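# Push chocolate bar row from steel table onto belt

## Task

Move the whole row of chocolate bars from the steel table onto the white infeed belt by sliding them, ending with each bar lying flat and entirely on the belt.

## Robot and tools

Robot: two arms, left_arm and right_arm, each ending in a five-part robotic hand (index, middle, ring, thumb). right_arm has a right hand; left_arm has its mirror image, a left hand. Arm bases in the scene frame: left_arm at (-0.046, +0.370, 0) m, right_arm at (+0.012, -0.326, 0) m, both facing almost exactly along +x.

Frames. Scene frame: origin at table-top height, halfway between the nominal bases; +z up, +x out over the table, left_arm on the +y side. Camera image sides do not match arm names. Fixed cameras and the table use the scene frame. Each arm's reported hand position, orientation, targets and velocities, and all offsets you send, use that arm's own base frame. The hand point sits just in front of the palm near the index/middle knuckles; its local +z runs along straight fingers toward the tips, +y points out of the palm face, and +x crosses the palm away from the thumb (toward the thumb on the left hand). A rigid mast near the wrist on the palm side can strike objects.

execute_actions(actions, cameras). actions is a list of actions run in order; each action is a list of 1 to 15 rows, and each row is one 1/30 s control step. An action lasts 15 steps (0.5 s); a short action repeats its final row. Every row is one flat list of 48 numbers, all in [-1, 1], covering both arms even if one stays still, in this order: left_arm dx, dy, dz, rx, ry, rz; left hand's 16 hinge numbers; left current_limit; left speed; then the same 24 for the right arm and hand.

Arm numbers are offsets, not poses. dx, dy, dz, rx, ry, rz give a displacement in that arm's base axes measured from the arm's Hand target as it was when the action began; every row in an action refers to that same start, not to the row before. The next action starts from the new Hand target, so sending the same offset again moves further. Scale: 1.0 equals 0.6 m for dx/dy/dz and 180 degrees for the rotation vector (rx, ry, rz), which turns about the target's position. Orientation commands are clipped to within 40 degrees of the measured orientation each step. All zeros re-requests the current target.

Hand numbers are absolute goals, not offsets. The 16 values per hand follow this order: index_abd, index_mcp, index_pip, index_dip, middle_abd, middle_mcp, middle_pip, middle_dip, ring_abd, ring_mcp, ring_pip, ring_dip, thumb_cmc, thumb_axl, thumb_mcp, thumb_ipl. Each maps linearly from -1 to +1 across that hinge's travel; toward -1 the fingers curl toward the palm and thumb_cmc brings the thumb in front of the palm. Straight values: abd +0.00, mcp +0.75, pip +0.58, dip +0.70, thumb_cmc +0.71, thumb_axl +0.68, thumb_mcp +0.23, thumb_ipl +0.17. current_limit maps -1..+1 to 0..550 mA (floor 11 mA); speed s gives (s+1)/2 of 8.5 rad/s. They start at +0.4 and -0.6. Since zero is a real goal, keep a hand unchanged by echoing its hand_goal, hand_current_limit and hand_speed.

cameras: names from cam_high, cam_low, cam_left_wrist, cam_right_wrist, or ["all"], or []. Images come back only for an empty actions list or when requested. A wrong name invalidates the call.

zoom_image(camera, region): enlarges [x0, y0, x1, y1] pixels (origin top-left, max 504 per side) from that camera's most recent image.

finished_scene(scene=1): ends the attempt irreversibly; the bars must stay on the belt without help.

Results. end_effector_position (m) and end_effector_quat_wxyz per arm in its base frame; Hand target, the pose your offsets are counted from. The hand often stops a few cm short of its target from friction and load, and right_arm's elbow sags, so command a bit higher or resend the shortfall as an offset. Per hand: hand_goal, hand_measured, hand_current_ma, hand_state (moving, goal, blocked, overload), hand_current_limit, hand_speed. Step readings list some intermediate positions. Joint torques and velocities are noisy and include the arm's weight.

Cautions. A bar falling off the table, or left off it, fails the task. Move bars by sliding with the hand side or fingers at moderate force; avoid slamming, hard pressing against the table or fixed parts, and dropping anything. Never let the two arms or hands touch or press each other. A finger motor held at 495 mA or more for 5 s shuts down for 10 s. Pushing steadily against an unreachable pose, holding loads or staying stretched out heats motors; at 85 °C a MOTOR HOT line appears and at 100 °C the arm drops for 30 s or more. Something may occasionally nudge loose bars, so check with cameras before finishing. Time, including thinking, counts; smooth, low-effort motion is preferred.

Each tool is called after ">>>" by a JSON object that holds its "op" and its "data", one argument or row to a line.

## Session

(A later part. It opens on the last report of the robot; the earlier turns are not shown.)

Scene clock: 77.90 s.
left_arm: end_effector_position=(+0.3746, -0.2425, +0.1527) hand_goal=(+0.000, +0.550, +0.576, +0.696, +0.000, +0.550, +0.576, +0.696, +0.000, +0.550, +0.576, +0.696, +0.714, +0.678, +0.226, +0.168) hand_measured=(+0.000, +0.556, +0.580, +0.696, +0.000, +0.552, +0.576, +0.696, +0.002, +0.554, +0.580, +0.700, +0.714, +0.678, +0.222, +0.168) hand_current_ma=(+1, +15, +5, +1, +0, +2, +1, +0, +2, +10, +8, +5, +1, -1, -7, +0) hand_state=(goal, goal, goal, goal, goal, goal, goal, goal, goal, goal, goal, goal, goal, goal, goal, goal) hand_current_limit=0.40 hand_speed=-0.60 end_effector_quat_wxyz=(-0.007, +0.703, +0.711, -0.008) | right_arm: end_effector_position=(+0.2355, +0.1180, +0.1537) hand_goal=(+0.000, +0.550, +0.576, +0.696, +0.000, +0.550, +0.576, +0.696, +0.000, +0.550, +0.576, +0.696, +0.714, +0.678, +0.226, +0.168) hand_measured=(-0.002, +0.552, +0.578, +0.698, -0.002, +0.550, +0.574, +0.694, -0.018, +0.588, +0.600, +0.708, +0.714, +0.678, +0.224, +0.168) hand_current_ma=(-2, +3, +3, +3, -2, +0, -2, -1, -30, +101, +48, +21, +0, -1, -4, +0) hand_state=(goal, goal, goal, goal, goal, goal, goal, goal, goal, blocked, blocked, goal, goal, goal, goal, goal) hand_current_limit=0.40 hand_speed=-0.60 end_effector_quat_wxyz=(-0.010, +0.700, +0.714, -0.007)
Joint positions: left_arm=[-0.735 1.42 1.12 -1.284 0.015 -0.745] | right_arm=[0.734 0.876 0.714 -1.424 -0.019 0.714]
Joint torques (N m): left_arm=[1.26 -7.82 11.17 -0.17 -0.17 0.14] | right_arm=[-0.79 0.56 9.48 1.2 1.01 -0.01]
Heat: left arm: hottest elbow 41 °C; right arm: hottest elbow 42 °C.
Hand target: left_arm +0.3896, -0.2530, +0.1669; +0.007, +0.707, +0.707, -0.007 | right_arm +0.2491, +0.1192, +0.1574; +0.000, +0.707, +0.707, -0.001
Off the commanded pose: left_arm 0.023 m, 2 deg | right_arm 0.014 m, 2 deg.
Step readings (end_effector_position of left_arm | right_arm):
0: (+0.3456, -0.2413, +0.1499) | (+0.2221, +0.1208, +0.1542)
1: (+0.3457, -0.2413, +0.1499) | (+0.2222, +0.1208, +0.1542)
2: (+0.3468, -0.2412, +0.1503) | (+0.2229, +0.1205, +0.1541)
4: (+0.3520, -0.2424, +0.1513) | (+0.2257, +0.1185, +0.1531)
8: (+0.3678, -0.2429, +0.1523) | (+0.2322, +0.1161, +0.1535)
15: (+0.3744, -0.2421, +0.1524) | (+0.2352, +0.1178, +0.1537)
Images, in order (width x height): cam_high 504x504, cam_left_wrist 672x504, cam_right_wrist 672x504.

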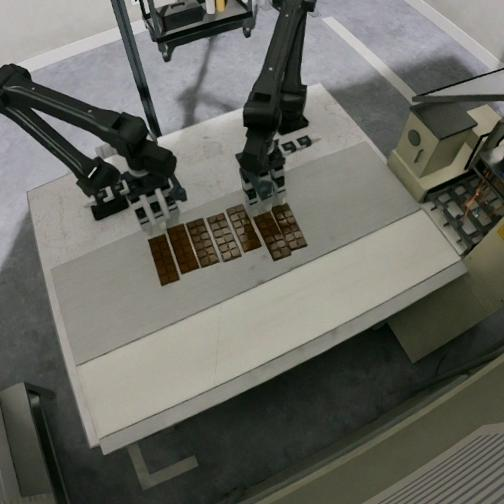

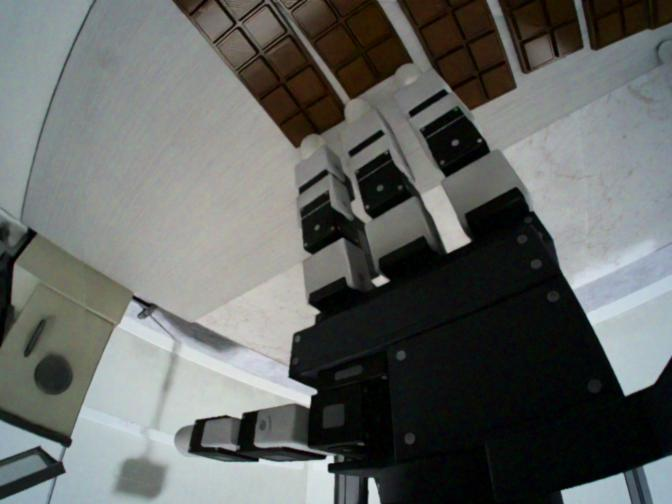

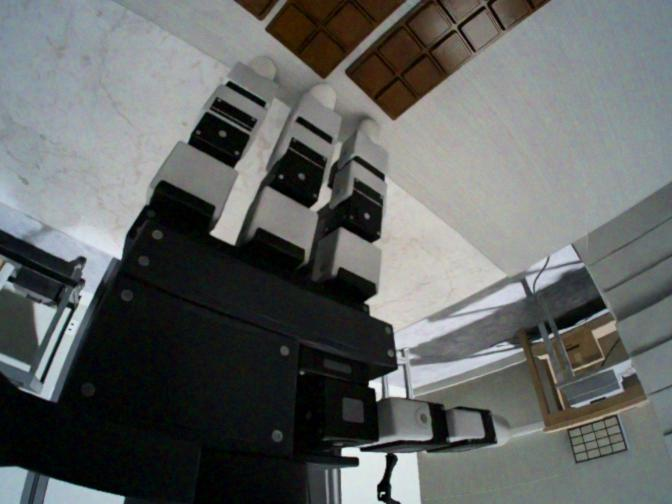

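>>> {"op": "execute_actions", "data": {
  "actions": [
    [[0.05,0,-0.002,0,0,0,0,0.549,0.576,0.696,0,0.549,0.576,0.696,0,0.549,0.576,0.696,0.714,0.678,0.226,0.168,0.4,-0.6,0.01,-0.005,0.02,0.0083,0,0,0,0.549,0.576,0.696,0,0.549,0.576,0.696,0,0.549,0.576,0.696,0.714,0.678,0.226,0.168,0.4,-0.6]]
  ],
  "cameras": ["cam_high", "cam_left_wrist", "cam_right_wrist"]
}}

>>> {"op": "zoom_image", "data": {
  "camera": "cam_high",
  "region": [120, 180, 220, 280]
}}

>>> {"op": "zoom_image", "data": {
  "camera": "cam_high",
  "region": [225, 160, 325, 260]
}}

Scene clock: 81.27 s.
left_arm: end_effector_position=(+0.4035, -0.2434, +0.1535) hand_goal=(+0.000, +0.550, +0.576, +0.696, +0.000, +0.550, +0.576, +0.696, +0.000, +0.550, +0.576, +0.696, +0.714, +0.678, +0.226, +0.168) hand_measured=(+0.002, +0.558, +0.580, +0.696, +0.000, +0.552, +0.576, +0.696, +0.002, +0.556, +0.580, +0.700, +0.714, +0.678, +0.222, +0.168) hand_current_ma=(+3, +18, +7, +1, +0, +2, +1, +0, +2, +13, +8, +5, +1, -1, -7, +0) hand_state=(goal, goal, goal, goal, goal, goal, goal, goal, goal, goal, goal, goal, goal, goal, goal, goal) hand_current_limit=0.40 hand_speed=-0.60 end_effector_quat_wxyz=(-0.006, +0.703, +0.711, -0.009) | right_arm: end_effector_position=(+0.2398, +0.1149, +0.1531) hand_goal=(+0.000, +0.550, +0.576, +0.696, +0.000, +0.550, +0.576, +0.696, +0.000, +0.550, +0.576, +0.696, +0.714, +0.678, +0.226, +0.168) hand_measured=(-0.002, +0.552, +0.578, +0.698, -0.002, +0.550, +0.574, +0.694, -0.032, +0.596, +0.602, +0.710, +0.714, +0.678, +0.224, +0.168) hand_current_ma=(-2, +3, +3, +3, -2, +0, -2, -1, -59, +129, +57, +24, +0, -1, -4, +0) hand_state=(goal, goal, goal, goal, goal, goal, goal, goal, blocked, blocked, blocked, goal, goal, goal, goal, goal) hand_current_limit=0.40 hand_speed=-0.60 end_effector_quat_wxyz=(-0.020, +0.700, +0.714, -0.005)
Joint positions: left_arm=[-0.689 1.476 1.181 -1.289 0.016 -0.701] | right_arm=[0.691 0.878 0.717 -1.424 -0.039 0.67]
Joint torques (N m): left_arm=[1.38 -8.41 11.1 -0.05 -0.19 0.15] | right_arm=[-1.2 -0.67 11.36 0.46 0.97 0.03]
Motor temperatures (°C): left_arm=[31 35 42 31 33 32] | right_arm=[34 35 42 30 32 31]
Heat: left arm: hottest elbow 42 °C; right arm: hottest elbow 42 °C.
Hand target: left_arm +0.4196, -0.2530, +0.1657; +0.007, +0.707, +0.707, -0.007 | right_arm +0.2551, +0.1163, +0.1694; -0.009, +0.707, +0.707, +0.008
Off the commanded pose: left_arm 0.022 m, 2 deg | right_arm 0.022 m, 2 deg.
Step readings (end_effector_position of left_arm | right_arm):
0: (+0.3746, -0.2425, +0.1527) | (+0.2355, +0.1181, +0.1537)
1: (+0.3749, -0.2428, +0.1528) | (+0.2355, +0.1181, +0.1537)
2: (+0.3761, -0.2424, +0.1529) | (+0.2358, +0.1181, +0.1538)
4: (+0.3814, -0.2436, +0.1532) | (+0.2368, +0.1170, +0.1537)
8: (+0.3971, -0.2442, +0.1533) | (+0.2388, +0.1143, +0.1531)
15: (+0.4034, -0.2433, +0.1535) | (+0.2396, +0.1148, +0.1532)
Images, in order (width x height): cam_high 504x504, cam_left_wrist 672x504, cam_right_wrist 672x504.

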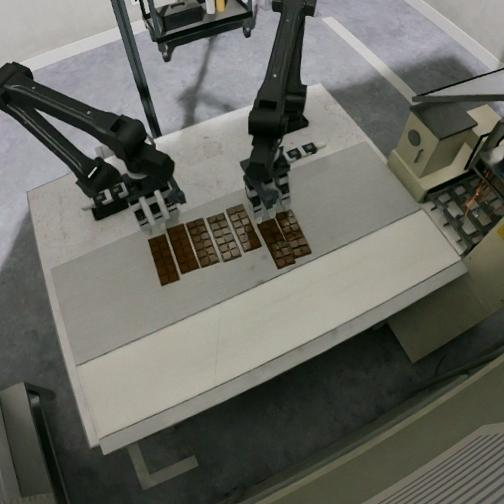

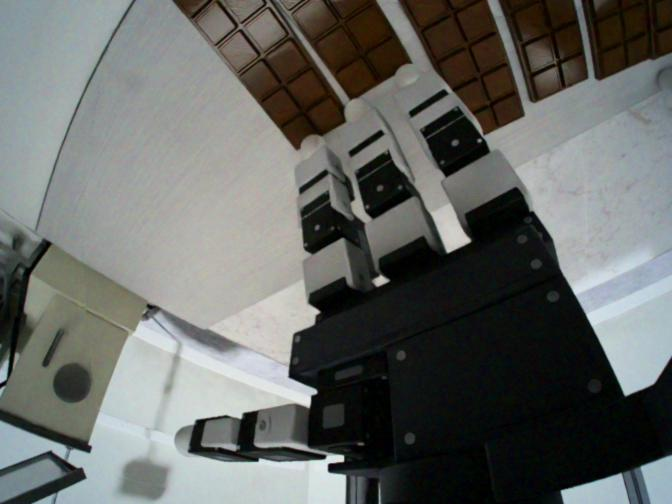

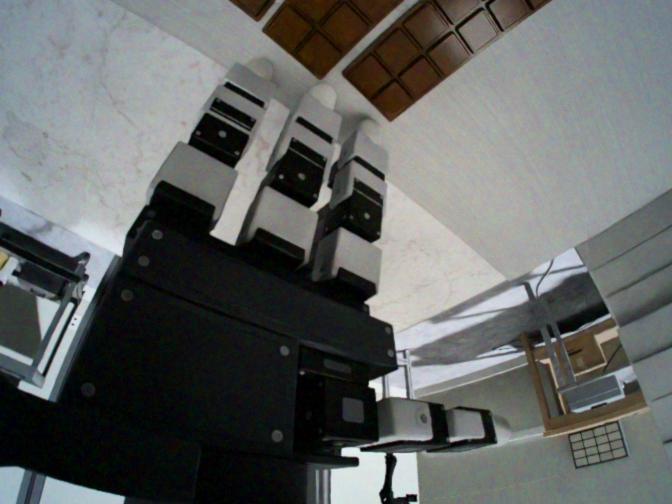

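Scaled by 5.040 from the camera's 504x504 image, which has a finer 720x720 frame.

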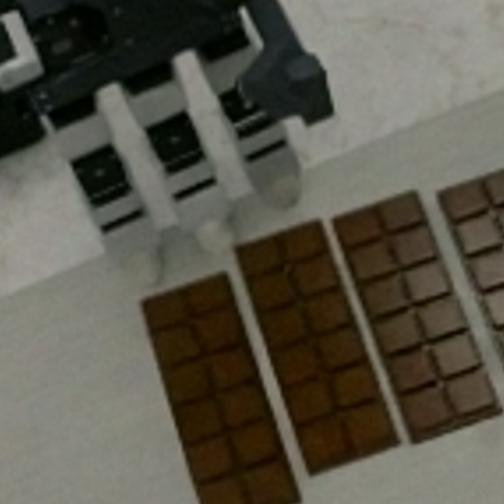

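Scaled by 5.040 from the camera's 504x504 image, which has a finer 720x720 frame.

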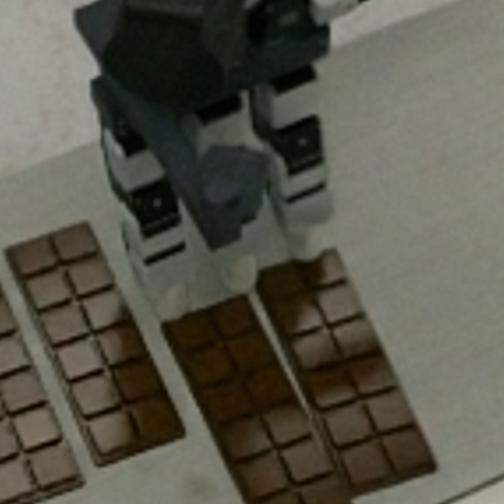

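>>> {"op": "execute_actions", "data": {
  "actions": [
    [[0.05,0,-0.006,0,0,0,0,0.549,0.576,0.696,0,0.549,0.576,0.696,0,0.549,0.576,0.696,0.714,0.678,0.226,0.168,0.4,-0.6,-0.025,0,0.04,0,0,0,0,0.549,0.576,0.696,0,0.549,0.576,0.696,0,0.549,0.576,0.696,0.714,0.678,0.226,0.168,0.4,-0.6]]
  ],
  "cameras": ["cam_high", "cam_left_wrist", "cam_right_wrist"]
}}

>>> {"op": "zoom_image", "data": {
  "camera": "cam_high",
  "region": [120, 180, 220, 280]
}}

>>> {"op": "zoom_image", "data": {
  "camera": "cam_high",
  "region": [225, 180, 325, 280]
}}

Scene clock: 82.93 s.
left_arm: end_effector_position=(+0.4329, -0.2447, +0.1538) hand_goal=(+0.000, +0.550, +0.576, +0.696, +0.000, +0.550, +0.576, +0.696, +0.000, +0.550, +0.576, +0.696, +0.714, +0.678, +0.226, +0.168) hand_measured=(+0.006, +0.560, +0.580, +0.698, +0.000, +0.552, +0.576, +0.696, +0.002, +0.556, +0.580, +0.700, +0.714, +0.678, +0.222, +0.168) hand_current_ma=(+9, +21, +8, +2, +0, +2, +1, +0, +2, +13, +8, +5, +1, -1, -7, +0) hand_state=(goal, goal, goal, goal, goal, goal, goal, goal, goal, goal, goal, goal, goal, goal, goal, goal) hand_current_limit=0.40 hand_speed=-0.60 end_effector_quat_wxyz=(-0.004, +0.703, +0.711, -0.008) | right_arm: end_effector_position=(+0.2316, +0.1065, +0.1682) hand_goal=(+0.000, +0.550, +0.576, +0.696, +0.000, +0.550, +0.576, +0.696, +0.000, +0.550, +0.576, +0.696, +0.714, +0.678, +0.226, +0.168) hand_measured=(-0.002, +0.552, +0.578, +0.698, -0.002, +0.550, +0.574, +0.694, -0.004, +0.554, +0.578, +0.698, +0.714, +0.678, +0.224, +0.168) hand_current_ma=(-2, +2, +3, +3, -2, +0, -2, -1, -3, +5, +3, +2, +0, -1, -4, +0) hand_state=(goal, goal, goal, goal, goal, goal, goal, goal, goal, goal, goal, goal, goal, goal, goal, goal) hand_current_limit=0.40 hand_speed=-0.60 end_effector_quat_wxyz=(-0.013, +0.707, +0.707, -0.016)
Joint positions: left_arm=[-0.649 1.534 1.246 -1.292 0.016 -0.661] | right_arm=[0.705 0.855 0.745 -1.496 -0.023 0.705]
Joint torques (N m): left_arm=[1.44 -8.82 10.91 0.09 -0.13 0.18] | right_arm=[1.08 -2.08 12.3 0.06 0.26 0.11]
Heat: left arm: hottest elbow 42 °C; right arm: hottest elbow 42 °C.
Hand target: left_arm +0.4495, -0.2531, +0.1620; +0.007, +0.707, +0.707, -0.007 | right_arm +0.2401, +0.1162, +0.1933; -0.009, +0.707, +0.707, +0.008
Off the commanded pose: left_arm 0.020 m, 1 deg | right_arm 0.028 m, 3 deg.
Step readings (end_effector_position of left_arm | right_arm):
0: (+0.4035, -0.2434, +0.1535) | (+0.2398, +0.1149, +0.1531)
1: (+0.4036, -0.2436, +0.1536) | (+0.2398, +0.1149, +0.1533)
2: (+0.4049, -0.2432, +0.1536) | (+0.2397, +0.1141, +0.1539)
4: (+0.4107, -0.2448, +0.1536) | (+0.2385, +0.1099, +0.1559)
8: (+0.4264, -0.2458, +0.1535) | (+0.2339, +0.1066, +0.1617)
15: (+0.4327, -0.2448, +0.1538) | (+0.2322, +0.1070, +0.1683)
Images, in order (width x height): cam_high 504x504, cam_left_wrist 672x504, cam_right_wrist 672x504.

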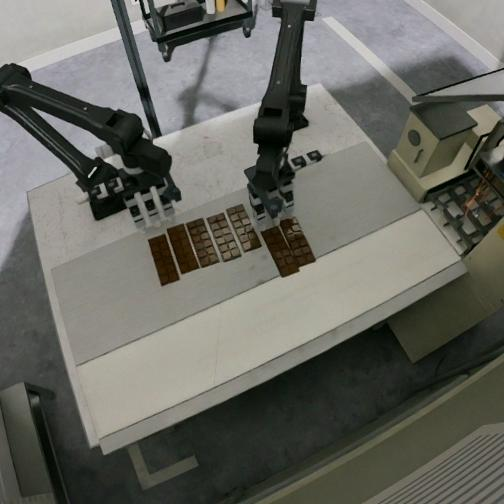

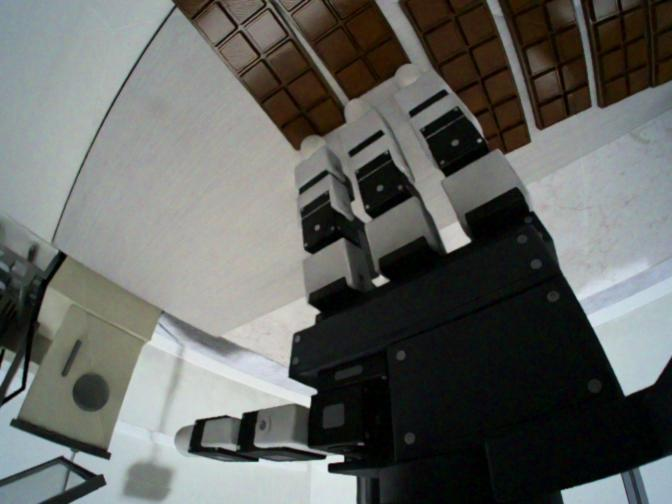

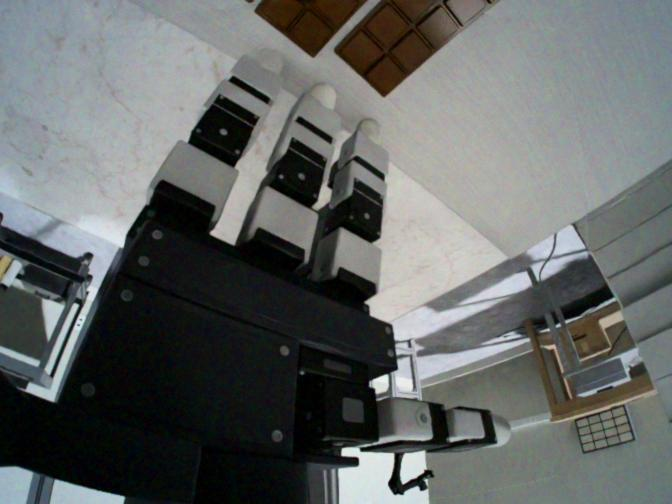

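Scaled by 5.040 from the camera's 504x504 image, which has a finer 720x720 frame.

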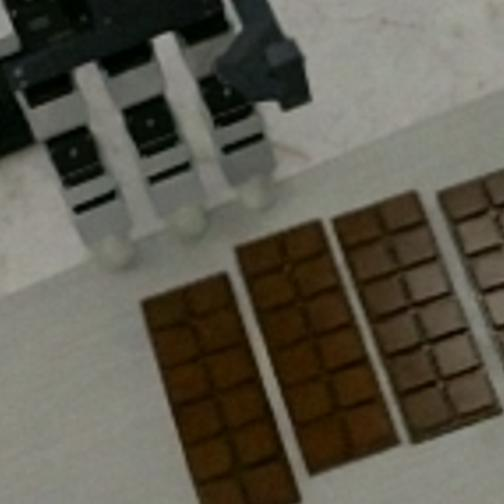

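Scaled by 5.040 from the camera's 504x504 image, which has a finer 720x720 frame.

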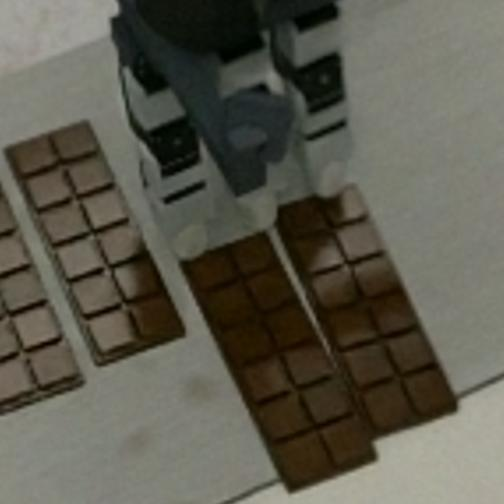

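>>> {"op": "execute_actions", "data": {
  "actions": [
    [[0.05,0,-0.01,0,0,0,0,0.549,0.576,0.696,0,0.549,0.576,0.696,0,0.549,0.576,0.696,0.714,0.678,0.226,0.168,0.4,-0.6,-0.02,0.014,-0.045,0,0,0,0,0.549,0.576,0.696,0,0.549,0.576,0.696,0,0.549,0.576,0.696,0.714,0.678,0.226,0.168,0.4,-0.6]]
  ],
  "cameras": ["cam_high", "cam_left_wrist", "cam_right_wrist"]
}}

>>> {"op": "zoom_image", "data": {
  "camera": "cam_high",
  "region": [120, 180, 220, 280]
}}

>>> {"op": "zoom_image", "data": {
  "camera": "cam_high",
  "region": [235, 190, 335, 290]
}}

Scene clock: 86.07 s.
left_arm: end_effector_position=(+0.4628, -0.2457, +0.1541) hand_goal=(+0.000, +0.550, +0.576, +0.696, +0.000, +0.550, +0.576, +0.696, +0.000, +0.550, +0.576, +0.696, +0.714, +0.678, +0.226, +0.168) hand_measured=(+0.006, +0.560, +0.582, +0.698, +0.000, +0.552, +0.576, +0.696, +0.002, +0.556, +0.580, +0.700, +0.714, +0.678, +0.222, +0.168) hand_current_ma=(+11, +23, +10, +2, +0, +2, +1, +0, +3, +13, +9, +5, +1, -1, -7, +0) hand_state=(goal, goal, goal, goal, goal, goal, goal, goal, goal, goal, goal, goal, goal, goal, goal, goal) hand_current_limit=0.40 hand_speed=-0.60 end_effector_quat_wxyz=(+0.000, +0.702, +0.712, -0.008) | right_arm: end_effector_position=(+0.2270, +0.1213, +0.1639) hand_goal=(+0.000, +0.550, +0.576, +0.696, +0.000, +0.550, +0.576, +0.696, +0.000, +0.550, +0.576, +0.696, +0.714, +0.678, +0.226, +0.168) hand_measured=(-0.002, +0.552, +0.578, +0.698, -0.002, +0.550, +0.574, +0.694, -0.002, +0.554, +0.578, +0.698, +0.714, +0.678, +0.224, +0.168) hand_current_ma=(-2, +2, +3, +3, -2, +0, -2, -1, -3, +4, +3, +2, +0, -1, -4, +0) hand_state=(goal, goal, goal, goal, goal, goal, goal, goal, goal, goal, goal, goal, goal, goal, goal, goal) hand_current_limit=0.40 hand_speed=-0.60 end_effector_quat_wxyz=(-0.011, +0.707, +0.707, -0.002)
Joint positions: left_arm=[-0.612 1.592 1.313 -1.295 0.016 -0.626] | right_arm=[0.776 0.854 0.73 -1.45 -0.021 0.776]
Joint torques (N m): left_arm=[1.49 -9.05 10.59 0.29 -0.11 0.19] | right_arm=[0.85 -2.2 8.13 0.92 0.29 0.09]
Heat: left arm: hottest elbow 42 °C; right arm: hottest elbow 42 °C.
Hand target: left_arm +0.4796, -0.2530, +0.1561; +0.007, +0.707, +0.707, -0.007 | right_arm +0.2281, +0.1246, +0.1664; -0.009, +0.707, +0.707, +0.008
Off the commanded pose: left_arm 0.018 m, 1 deg | right_arm 0.004 m, 1 deg.
Step readings (end_effector_position of left_arm | right_arm):
0: (+0.4329, -0.2447, +0.1538) | (+0.2316, +0.1064, +0.1682)
1: (+0.4332, -0.2447, +0.1539) | (+0.2315, +0.1065, +0.1682)
2: (+0.4345, -0.2442, +0.1539) | (+0.2311, +0.1068, +0.1682)
4: (+0.4398, -0.2461, +0.1536) | (+0.2302, +0.1115, +0.1686)
8: (+0.4563, -0.2469, +0.1539) | (+0.2291, +0.1222, +0.1683)
15: (+0.4626, -0.2456, +0.1543) | (+0.2268, +0.1216, +0.1638)
Images, in order (width x height): cam_high 504x504, cam_left_wrist 672x504, cam_right_wrist 672x504.

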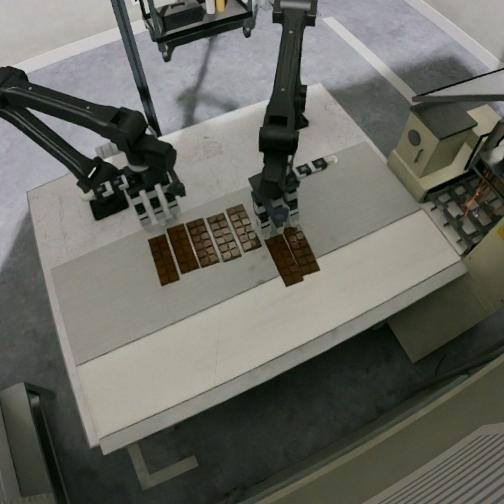

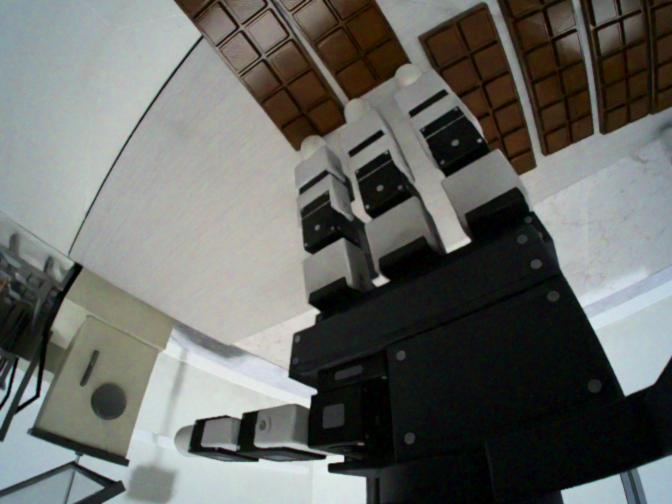

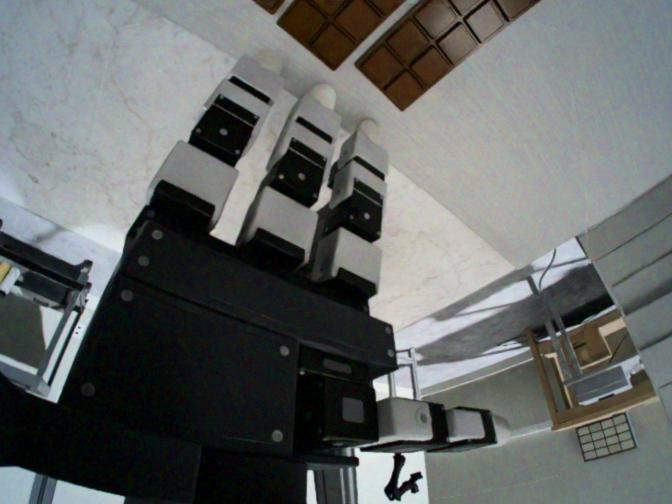

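Scaled by 5.040 from the camera's 504x504 image, which has a finer 720x720 frame.

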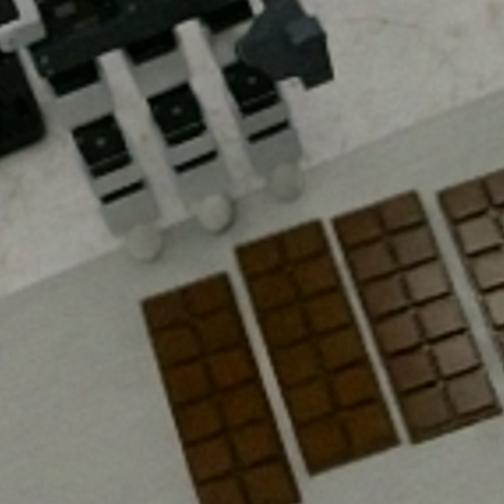

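Scaled by 5.040 from the camera's 504x504 image, which has a finer 720x720 frame.

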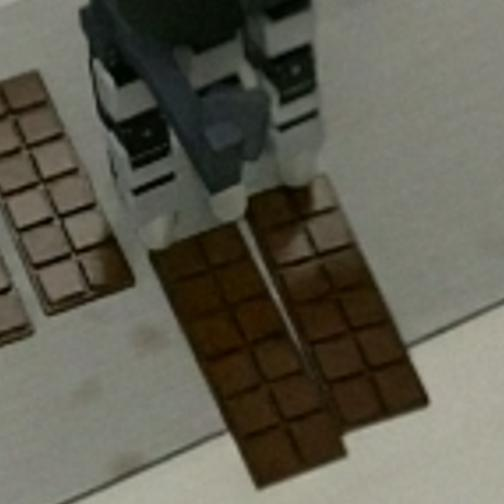

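>>> {"op": "execute_actions", "data": {
  "actions": [
    [[0.05,0,-0.012,0,0,-0.02,0,0.549,0.576,0.696,0,0.549,0.576,0.696,0,0.549,0.576,0.696,0.714,0.678,0.226,0.168,0.4,-0.6,-0.005,0.0,-0.018,0,0,0,0,0.549,0.576,0.696,0,0.549,0.576,0.696,0,0.549,0.576,0.696,0.714,0.678,0.226,0.168,0.4,-0.6]]
  ],
  "cameras": ["cam_high", "cam_left_wrist", "cam_right_wrist"]
}}

>>> {"op": "zoom_image", "data": {
  "camera": "cam_high",
  "region": [120, 180, 220, 280]
}}

>>> {"op": "zoom_image", "data": {
  "camera": "cam_high",
  "region": [235, 190, 335, 290]
}}

Scene clock: 88.40 s.
left_arm: end_effector_position=(+0.4936, -0.2466, +0.1547) hand_goal=(+0.000, +0.550, +0.576, +0.696, +0.000, +0.550, +0.576, +0.696, +0.000, +0.550, +0.576, +0.696, +0.714, +0.678, +0.226, +0.168) hand_measured=(+0.008, +0.562, +0.582, +0.698, +0.000, +0.552, +0.576, +0.696, +0.004, +0.556, +0.580, +0.698, +0.714, +0.678, +0.222, +0.168) hand_current_ma=(+15, +28, +13, +3, +0, +2, +1, +0, +5, +11, +7, +5, +1, -1, -7, +0) hand_state=(goal, goal, goal, goal, goal, goal, goal, goal, goal, goal, goal, goal, goal, goal, goal, goal) hand_current_limit=0.40 hand_speed=-0.60 end_effector_quat_wxyz=(+0.006, +0.724, +0.690, -0.006) | right_arm: end_effector_position=(+0.2242, +0.1216, +0.1536) hand_goal=(+0.000, +0.550, +0.576, +0.696, +0.000, +0.550, +0.576, +0.696, +0.000, +0.550, +0.576, +0.696, +0.714, +0.678, +0.226, +0.168) hand_measured=(-0.002, +0.552, +0.578, +0.698, -0.002, +0.550, +0.574, +0.694, +0.000, +0.552, +0.578, +0.698, +0.714, +0.678, +0.224, +0.168) hand_current_ma=(-2, +2, +3, +3, -2, +0, -2, -1, -1, +2, +2, +2, +0, -1, -4, +0) hand_state=(goal, goal, goal, goal, goal, goal, goal, goal, goal, goal, goal, goal, goal, goal, goal, goal) hand_current_limit=0.40 hand_speed=-0.60 end_effector_quat_wxyz=(-0.011, +0.707, +0.707, -0.002)
Joint positions: left_arm=[-0.571 1.64 1.373 -1.295 0.014 -0.523] | right_arm=[0.787 0.852 0.701 -1.423 -0.021 0.787]
Joint torques (N m): left_arm=[1.49 -9.17 10.22 0.49 0 0.23] | right_arm=[0.85 -2.02 8.02 0.96 0.28 0.1]
Heat: left arm: hottest elbow 42 °C; right arm: hottest elbow 42 °C.
Hand target: left_arm +0.5097, -0.2530, +0.1489; +0.007, +0.729, +0.684, -0.007 | right_arm +0.2251, +0.1247, +0.1557; -0.009, +0.707, +0.707, +0.008
Off the commanded pose: left_arm 0.018 m, 1 deg | right_arm 0.004 m, 1 deg.
Step readings (end_effector_position of left_arm | right_arm):
0: (+0.4628, -0.2457, +0.1541) | (+0.2270, +0.1213, +0.1639)
1: (+0.4630, -0.2458, +0.1541) | (+0.2269, +0.1214, +0.1639)
2: (+0.4641, -0.2463, +0.1543) | (+0.2269, +0.1216, +0.1632)
4: (+0.4700, -0.2477, +0.1542) | (+0.2267, +0.1223, +0.1607)
8: (+0.4854, -0.2470, +0.1544) | (+0.2241, +0.1209, +0.1538)
15: (+0.4929, -0.2460, +0.1547) | (+0.2241, +0.1215, +0.1536)
Images, in order (width x height): cam_high 504x504, cam_left_wrist 672x504, cam_right_wrist 672x504.

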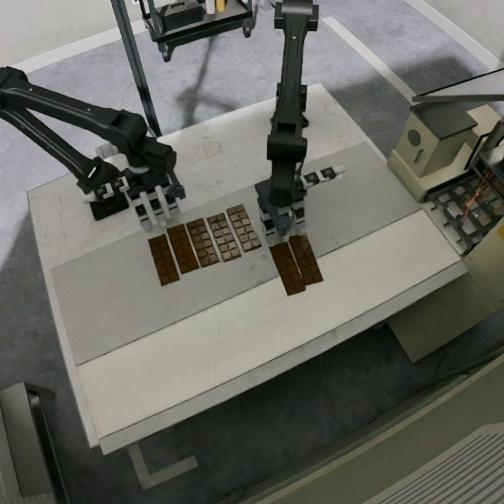

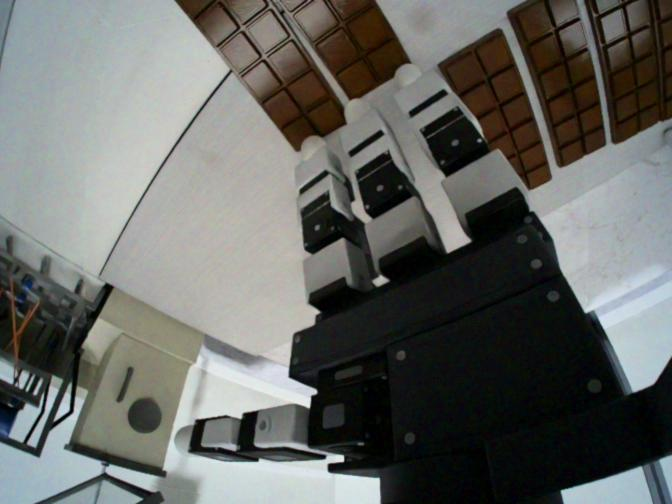

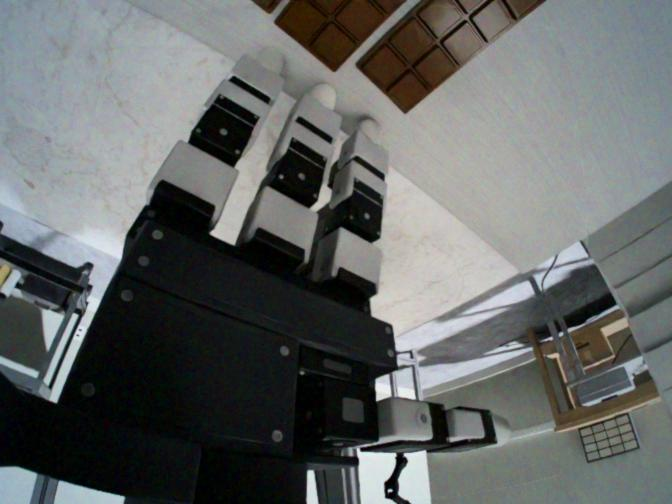

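Scaled by 5.040 from the camera's 504x504 image, which has a finer 720x720 frame.

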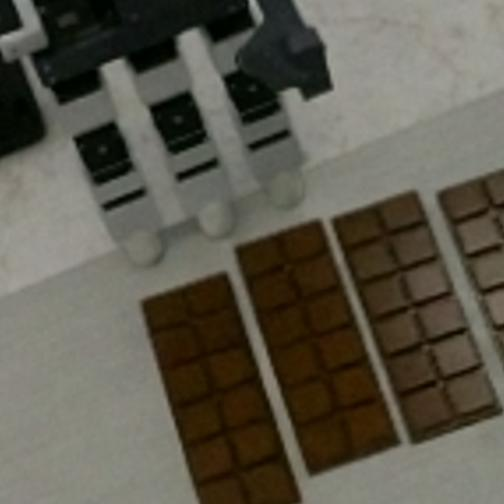

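Scaled by 5.040 from the camera's 504x504 image, which has a finer 720x720 frame.

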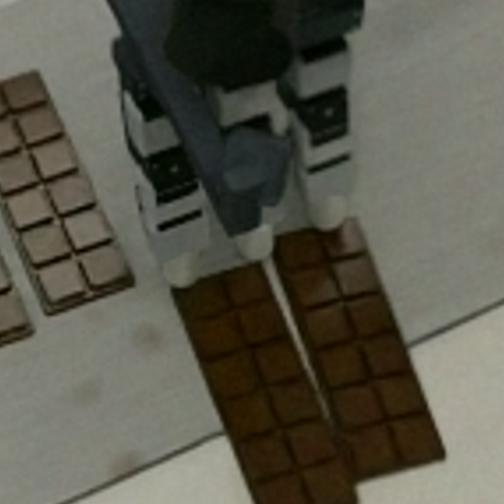

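>>> {"op": "execute_actions", "data": {
  "actions": [
    [[0.05,0,-0.013,0,0,0,0,0.549,0.576,0.696,0,0.549,0.576,0.696,0,0.549,0.576,0.696,0.714,0.678,0.226,0.168,0.4,-0.6,0.055,0.01,0.01,0,0,0,0,0.549,0.576,0.696,0,0.549,0.576,0.696,0,0.549,0.576,0.696,0.714,0.678,0.226,0.168,0.4,-0.6]]
  ],
  "cameras": ["cam_high", "cam_right_wrist"]
}}

>>> {"op": "zoom_image", "data": {
  "camera": "cam_high",
  "region": [120, 180, 220, 280]
}}

>>> {"op": "zoom_image", "data": {
  "camera": "cam_high",
  "region": [245, 220, 345, 320]
}}

Scene clock: 90.57 s.
left_arm: end_effector_position=(+0.5242, -0.2483, +0.1554) hand_goal=(+0.000, +0.550, +0.576, +0.696, +0.000, +0.550, +0.576, +0.696, +0.000, +0.550, +0.576, +0.696, +0.714, +0.678, +0.226, +0.168) hand_measured=(+0.008, +0.564, +0.584, +0.698, +0.000, +0.552, +0.576, +0.696, +0.002, +0.558, +0.580, +0.698, +0.714, +0.678, +0.222, +0.168) hand_current_ma=(+15, +33, +16, +3, +0, +2, +1, +0, +3, +17, +8, +5, +1, -1, -7, +0) hand_state=(goal, goal, goal, goal, goal, goal, goal, goal, goal, goal, goal, goal, goal, goal, goal, goal) hand_current_limit=0.40 hand_speed=-0.60 end_effector_quat_wxyz=(+0.012, +0.724, +0.690, -0.005) | right_arm: end_effector_position=(+0.2405, +0.1232, +0.1534) hand_goal=(+0.000, +0.550, +0.576, +0.696, +0.000, +0.550, +0.576, +0.696, +0.000, +0.550, +0.576, +0.696, +0.714, +0.678, +0.226, +0.168) hand_measured=(-0.002, +0.552, +0.578, +0.698, +0.002, +0.554, +0.578, +0.696, +0.016, +0.592, +0.602, +0.710, +0.714, +0.678, +0.224, +0.168) hand_current_ma=(-2, +2, +3, +3, +1, +7, +2, +0, +22, +115, +54, +24, +0, -1, -4, +0) hand_state=(goal, goal, goal, goal, goal, goal, goal, goal, goal, blocked, blocked, goal, goal, goal, goal, goal) hand_current_limit=0.40 hand_speed=-0.60 end_effector_quat_wxyz=(-0.016, +0.703, +0.711, -0.010)
Joint positions: left_arm=[-0.541 1.7 1.448 -1.298 0.015 -0.493] | right_arm=[0.729 0.907 0.731 -1.418 -0.03 0.717]
Joint torques (N m): left_arm=[1.55 -9.29 9.95 0.54 -0.01 0.23] | right_arm=[-0.91 -0.38 10.24 1.58 0.64 -0.05]
Heat: left arm: hottest elbow 42 °C; right arm: hottest elbow 42 °C.
Hand target: left_arm +0.5396, -0.2531, +0.1412; +0.007, +0.729, +0.684, -0.008 | right_arm +0.2581, +0.1307, +0.1616; -0.009, +0.707, +0.707, +0.008
Off the commanded pose: left_arm 0.022 m, 1 deg | right_arm 0.021 m, 2 deg.
Step readings (end_effector_position of left_arm | right_arm):
0: (+0.4936, -0.2466, +0.1547) | (+0.2242, +0.1216, +0.1536)
1: (+0.4939, -0.2468, +0.1548) | (+0.2242, +0.1216, +0.1536)
2: (+0.4948, -0.2470, +0.1548) | (+0.2248, +0.1216, +0.1534)
4: (+0.5011, -0.2484, +0.1548) | (+0.2272, +0.1210, +0.1519)
8: (+0.5171, -0.2494, +0.1552) | (+0.2365, +0.1212, +0.1531)
15: (+0.5238, -0.2480, +0.1553) | (+0.2402, +0.1230, +0.1534)
Images, in order (width x height): cam_high 504x504, cam_right_wrist 672x504.

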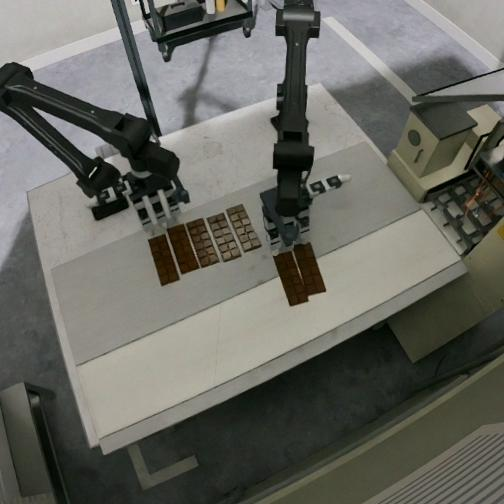

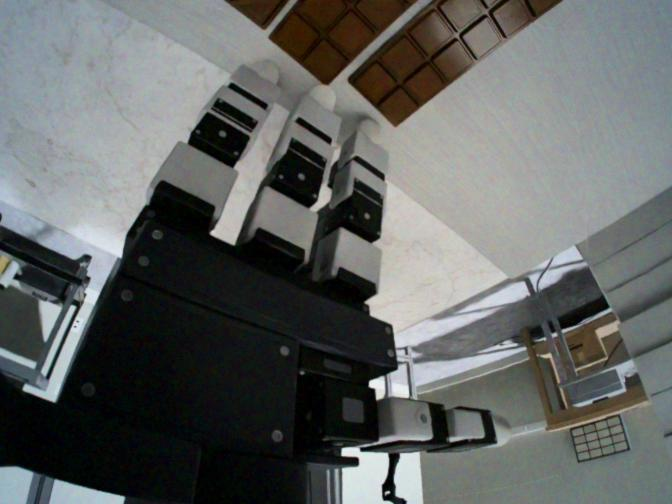

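Scaled by 5.040 from the camera's 504x504 image, which has a finer 720x720 frame.

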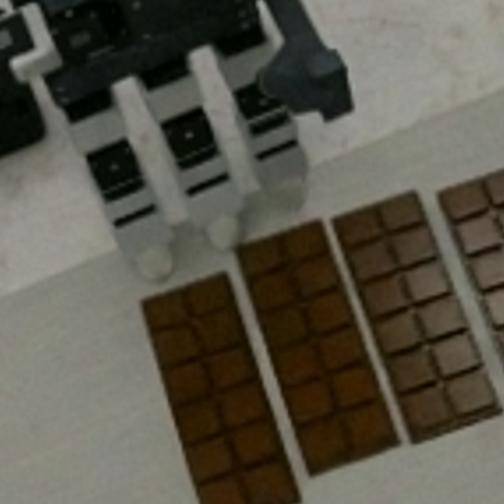

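Scaled by 5.040 from the camera's 504x504 image, which has a finer 720x720 frame.

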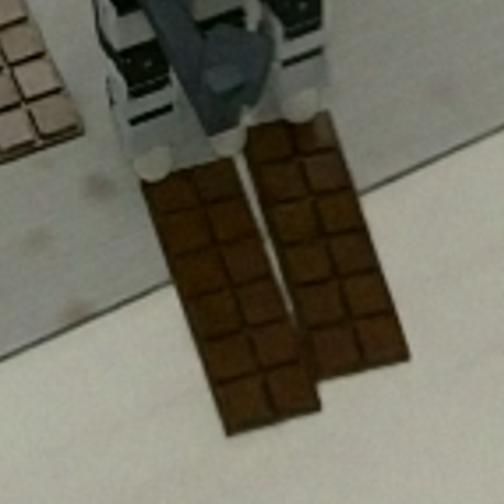

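>>> {"op": "execute_actions", "data": {
  "actions": [
    [[0.05,0,-0.018,0,0,0,0,0.549,0.576,0.696,0,0.549,0.576,0.696,0,0.549,0.576,0.696,0.714,0.678,0.226,0.168,0.4,-0.6,-0.01,-0.003,0.03,0.0083,0,0,0,0.549,0.576,0.696,0,0.549,0.576,0.696,0,0.549,0.576,0.696,0.714,0.678,0.226,0.168,0.4,-0.6]]
  ],
  "cameras": ["cam_high", "cam_left_wrist", "cam_right_wrist"]
}}

>>> {"op": "zoom_image", "data": {
  "camera": "cam_high",
  "region": [120, 180, 220, 280]
}}

>>> {"op": "zoom_image", "data": {
  "camera": "cam_high",
  "region": [245, 220, 345, 320]
}}

Scene clock: 92.83 s.
left_arm: end_effector_position=(+0.5548, -0.2493, +0.1559) hand_goal=(+0.000, +0.550, +0.576, +0.696, +0.000, +0.550, +0.576, +0.696, +0.000, +0.550, +0.576, +0.696, +0.714, +0.678, +0.226, +0.168) hand_measured=(+0.008, +0.564, +0.584, +0.698, +0.000, +0.552, +0.576, +0.696, +0.002, +0.558, +0.580, +0.698, +0.714, +0.678, +0.222, +0.168) hand_current_ma=(+15, +33, +16, +3, +0, +2, +1, +0, +3, +18, +8, +5, +1, -1, -7, +0) hand_state=(goal, goal, goal, goal, goal, goal, goal, goal, goal, goal, goal, goal, goal, goal, goal, goal) hand_current_limit=0.40 hand_speed=-0.60 end_effector_quat_wxyz=(+0.020, +0.723, +0.690, -0.001) | right_arm: end_effector_position=(+0.2404, +0.1217, +0.1545) hand_goal=(+0.000, +0.550, +0.576, +0.696, +0.000, +0.550, +0.576, +0.696, +0.000, +0.550, +0.576, +0.696, +0.714, +0.678, +0.226, +0.168) hand_measured=(-0.002, +0.552, +0.578, +0.698, +0.002, +0.554, +0.578, +0.696, +0.004, +0.554, +0.578, +0.698, +0.714, +0.678, +0.224, +0.168) hand_current_ma=(-2, +2, +3, +3, +2, +5, +2, +0, +3, +5, +3, +3, +0, -1, -4, +0) hand_state=(goal, goal, goal, goal, goal, goal, goal, goal, goal, goal, goal, goal, goal, goal, goal, goal) hand_current_limit=0.40 hand_speed=-0.60 end_effector_quat_wxyz=(-0.020, +0.706, +0.708, -0.009)
Joint positions: left_arm=[-0.514 1.759 1.526 -1.301 0.014 -0.468] | right_arm=[0.719 0.902 0.733 -1.422 -0.038 0.716]
Joint torques (N m): left_arm=[1.61 -9 9.57 0.68 0.06 0.24] | right_arm=[-0.5 -2.96 12.14 0.03 0.12 -0.1]
Heat: left arm: hottest elbow 42 °C; right arm: hottest elbow 42 °C.
Hand target: left_arm +0.5696, -0.2531, +0.1304; +0.007, +0.729, +0.684, -0.007 | right_arm +0.2521, +0.1289, +0.1796; -0.019, +0.707, +0.707, +0.017
Off the commanded pose: left_arm 0.030 m, 2 deg | right_arm 0.029 m, 3 deg.
Step readings (end_effector_position of left_arm | right_arm):
0: (+0.5242, -0.2483, +0.1554) | (+0.2405, +0.1233, +0.1534)
1: (+0.5243, -0.2485, +0.1553) | (+0.2405, +0.1234, +0.1533)
2: (+0.5253, -0.2486, +0.1555) | (+0.2406, +0.1235, +0.1536)
4: (+0.5314, -0.2503, +0.1552) | (+0.2405, +0.1233, +0.1536)
8: (+0.5472, -0.2511, +0.1556) | (+0.2402, +0.1222, +0.1540)
15: (+0.5544, -0.2490, +0.1558) | (+0.2404, +0.1217, +0.1544)
Images, in order (width x height): cam_high 504x504, cam_left_wrist 672x504, cam_right_wrist 672x504.

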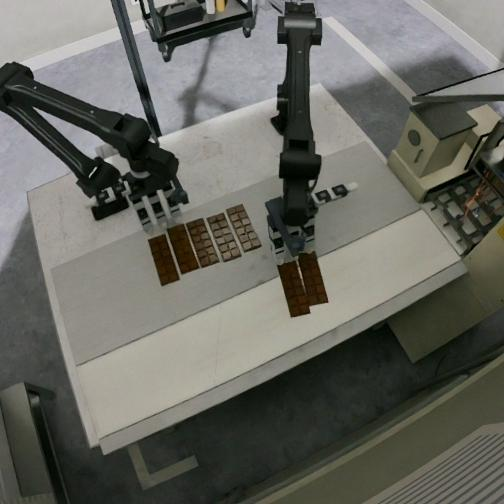

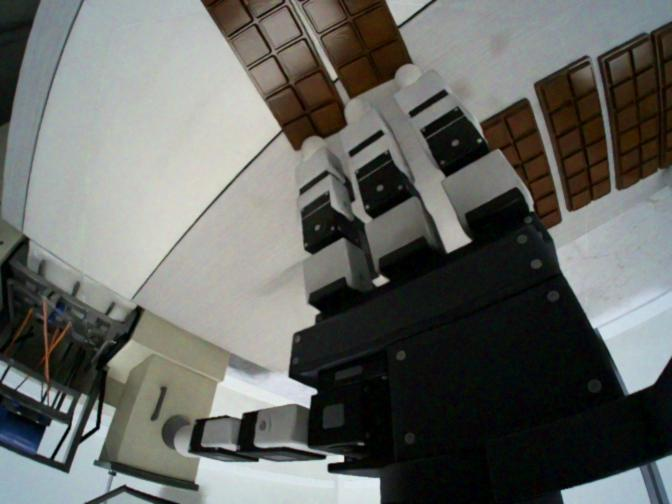

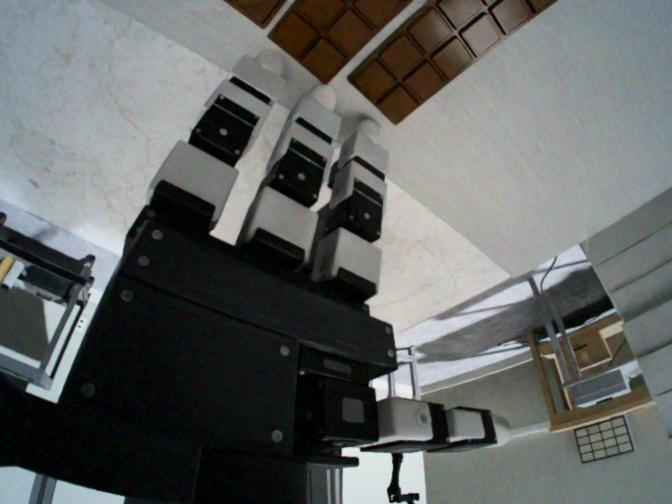

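Scaled by 5.040 from the camera's 504x504 image, which has a finer 720x720 frame.

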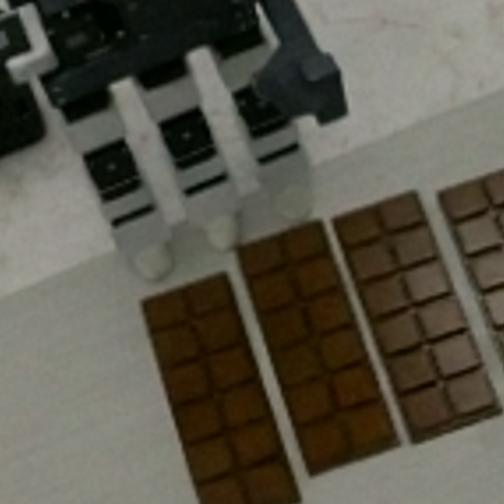

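Scaled by 5.040 from the camera's 504x504 image, which has a finer 720x720 frame.

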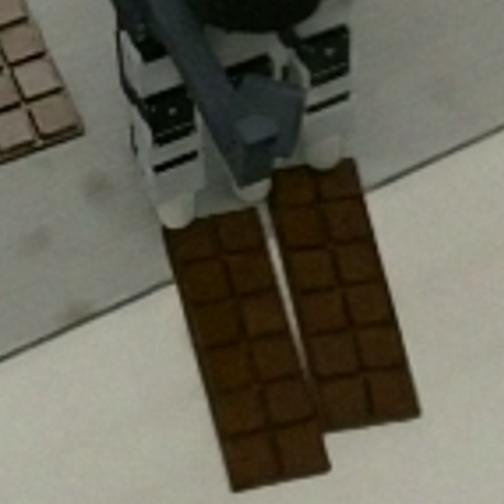

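>>> {"op": "execute_actions", "data": {
  "actions": [
    [[0.05,0,-0.022,0,0,0,0,0.549,0.576,0.696,0,0.549,0.576,0.696,0,0.549,0.576,0.696,0.714,0.678,0.226,0.168,0.4,-0.6,0.05,0.004,0.013,0,0,0,0,0.549,0.576,0.696,0,0.549,0.576,0.696,0,0.549,0.576,0.696,0.714,0.678,0.226,0.168,0.4,-0.6]]
  ],
  "cameras": ["cam_high", "cam_left_wrist", "cam_right_wrist"]
}}

>>> {"op": "zoom_image", "data": {
  "camera": "cam_high",
  "region": [120, 180, 220, 280]
}}

>>> {"op": "zoom_image", "data": {
  "camera": "cam_high",
  "region": [245, 230, 365, 350]
}}

Scene clock: 95.10 s.
left_arm: end_effector_position=(+0.5852, -0.2520, +0.1555) hand_goal=(+0.000, +0.550, +0.576, +0.696, +0.000, +0.550, +0.576, +0.696, +0.000, +0.550, +0.576, +0.696, +0.714, +0.678, +0.226, +0.168) hand_measured=(+0.008, +0.552, +0.576, +0.696, +0.000, +0.552, +0.576, +0.696, +0.002, +0.552, +0.578, +0.698, +0.714, +0.678, +0.222, +0.168) hand_current_ma=(+14, +1, +0, +0, +0, +2, +1, +0, +4, +4, +5, +4, +0, -1, -7, +0) hand_state=(goal, goal, goal, goal, goal, goal, goal, goal, goal, goal, goal, goal, goal, goal, goal, goal) hand_current_limit=0.40 hand_speed=-0.60 end_effector_quat_wxyz=(+0.028, +0.726, +0.687, -0.001) | right_arm: end_effector_position=(+0.2672, +0.1224, +0.1661) hand_goal=(+0.000, +0.550, +0.576, +0.696, +0.000, +0.550, +0.576, +0.696, +0.000, +0.550, +0.576, +0.696, +0.714, +0.678, +0.226, +0.168) hand_measured=(-0.002, +0.552, +0.578, +0.698, +0.002, +0.552, +0.578, +0.696, +0.002, +0.552, +0.578, +0.698, +0.714, +0.678, +0.224, +0.168) hand_current_ma=(-2, +2, +3, +3, +2, +3, +2, +0, +2, +3, +2, +2, +0, -1, -4, +0) hand_state=(goal, goal, goal, goal, goal, goal, goal, goal, goal, goal, goal, goal, goal, goal, goal, goal) hand_current_limit=0.40 hand_speed=-0.60 end_effector_quat_wxyz=(-0.020, +0.708, +0.706, -0.005)
Joint positions: left_arm=[-0.489 1.821 1.609 -1.307 0.02 -0.433] | right_arm=[0.646 0.96 0.795 -1.422 -0.039 0.648]
Joint torques (N m): left_arm=[1.55 -9.41 8.91 0.98 -0.15 0.16] | right_arm=[-0.56 -2.55 12.16 0.39 0.06 -0.11]
Heat: left arm: hottest elbow 42 °C; right arm: hottest elbow 43 °C.
Hand target: left_arm +0.5996, -0.2530, +0.1171; +0.007, +0.729, +0.684, -0.007 | right_arm +0.2821, +0.1312, +0.1874; -0.018, +0.707, +0.707, +0.017
Off the commanded pose: left_arm 0.041 m, 2 deg | right_arm 0.027 m, 3 deg.
Step readings (end_effector_position of left_arm | right_arm):
0: (+0.5548, -0.2493, +0.1559) | (+0.2404, +0.1217, +0.1545)
1: (+0.5550, -0.2494, +0.1560) | (+0.2405, +0.1216, +0.1545)
2: (+0.5560, -0.2495, +0.1559) | (+0.2415, +0.1214, +0.1551)
4: (+0.5612, -0.2509, +0.1565) | (+0.2469, +0.1204, +0.1580)
8: (+0.5767, -0.2521, +0.1565) | (+0.2618, +0.1204, +0.1654)
15: (+0.5847, -0.2518, +0.1557) | (+0.2670, +0.1220, +0.1662)
Images, in order (width x height): cam_high 504x504, cam_left_wrist 672x504, cam_right_wrist 672x504.

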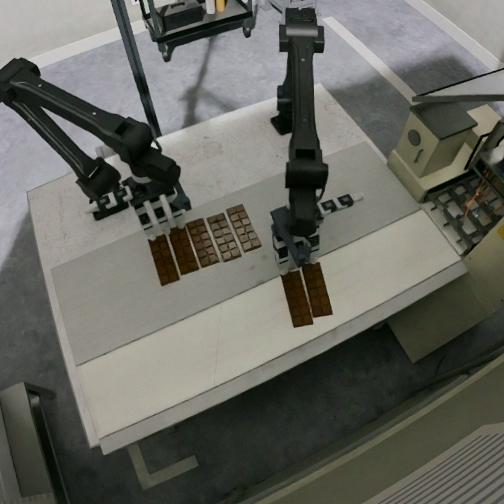

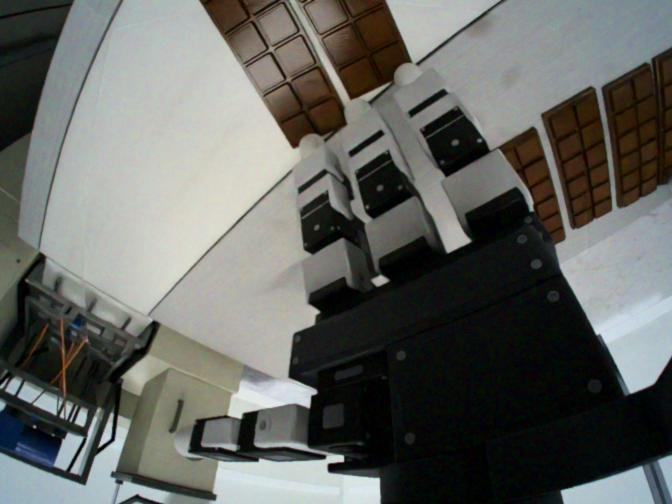

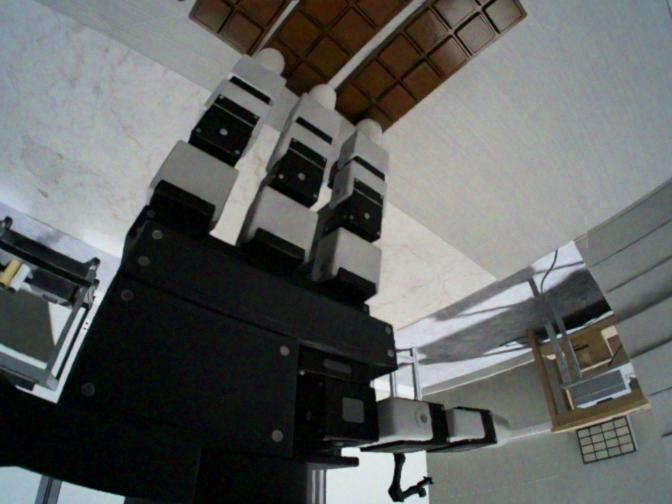

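Scaled by 5.040 from the camera's 504x504 image, which has a finer 720x720 frame.

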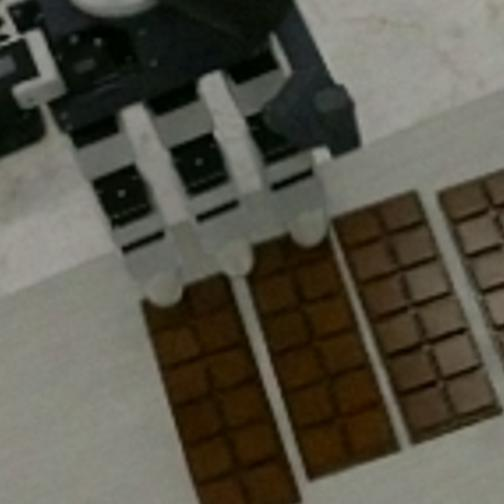

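Scaled by 4.200 from the camera's 504x504 image, which has a finer 720x720 frame.

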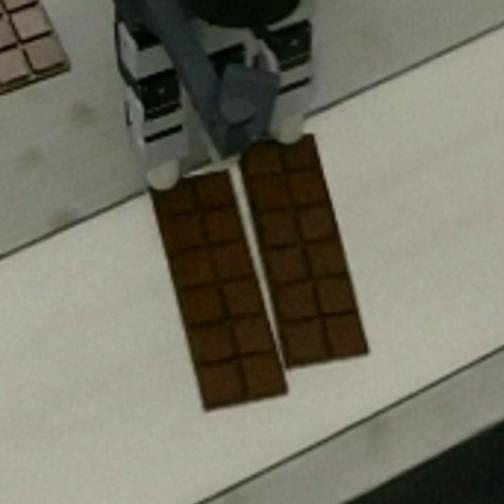

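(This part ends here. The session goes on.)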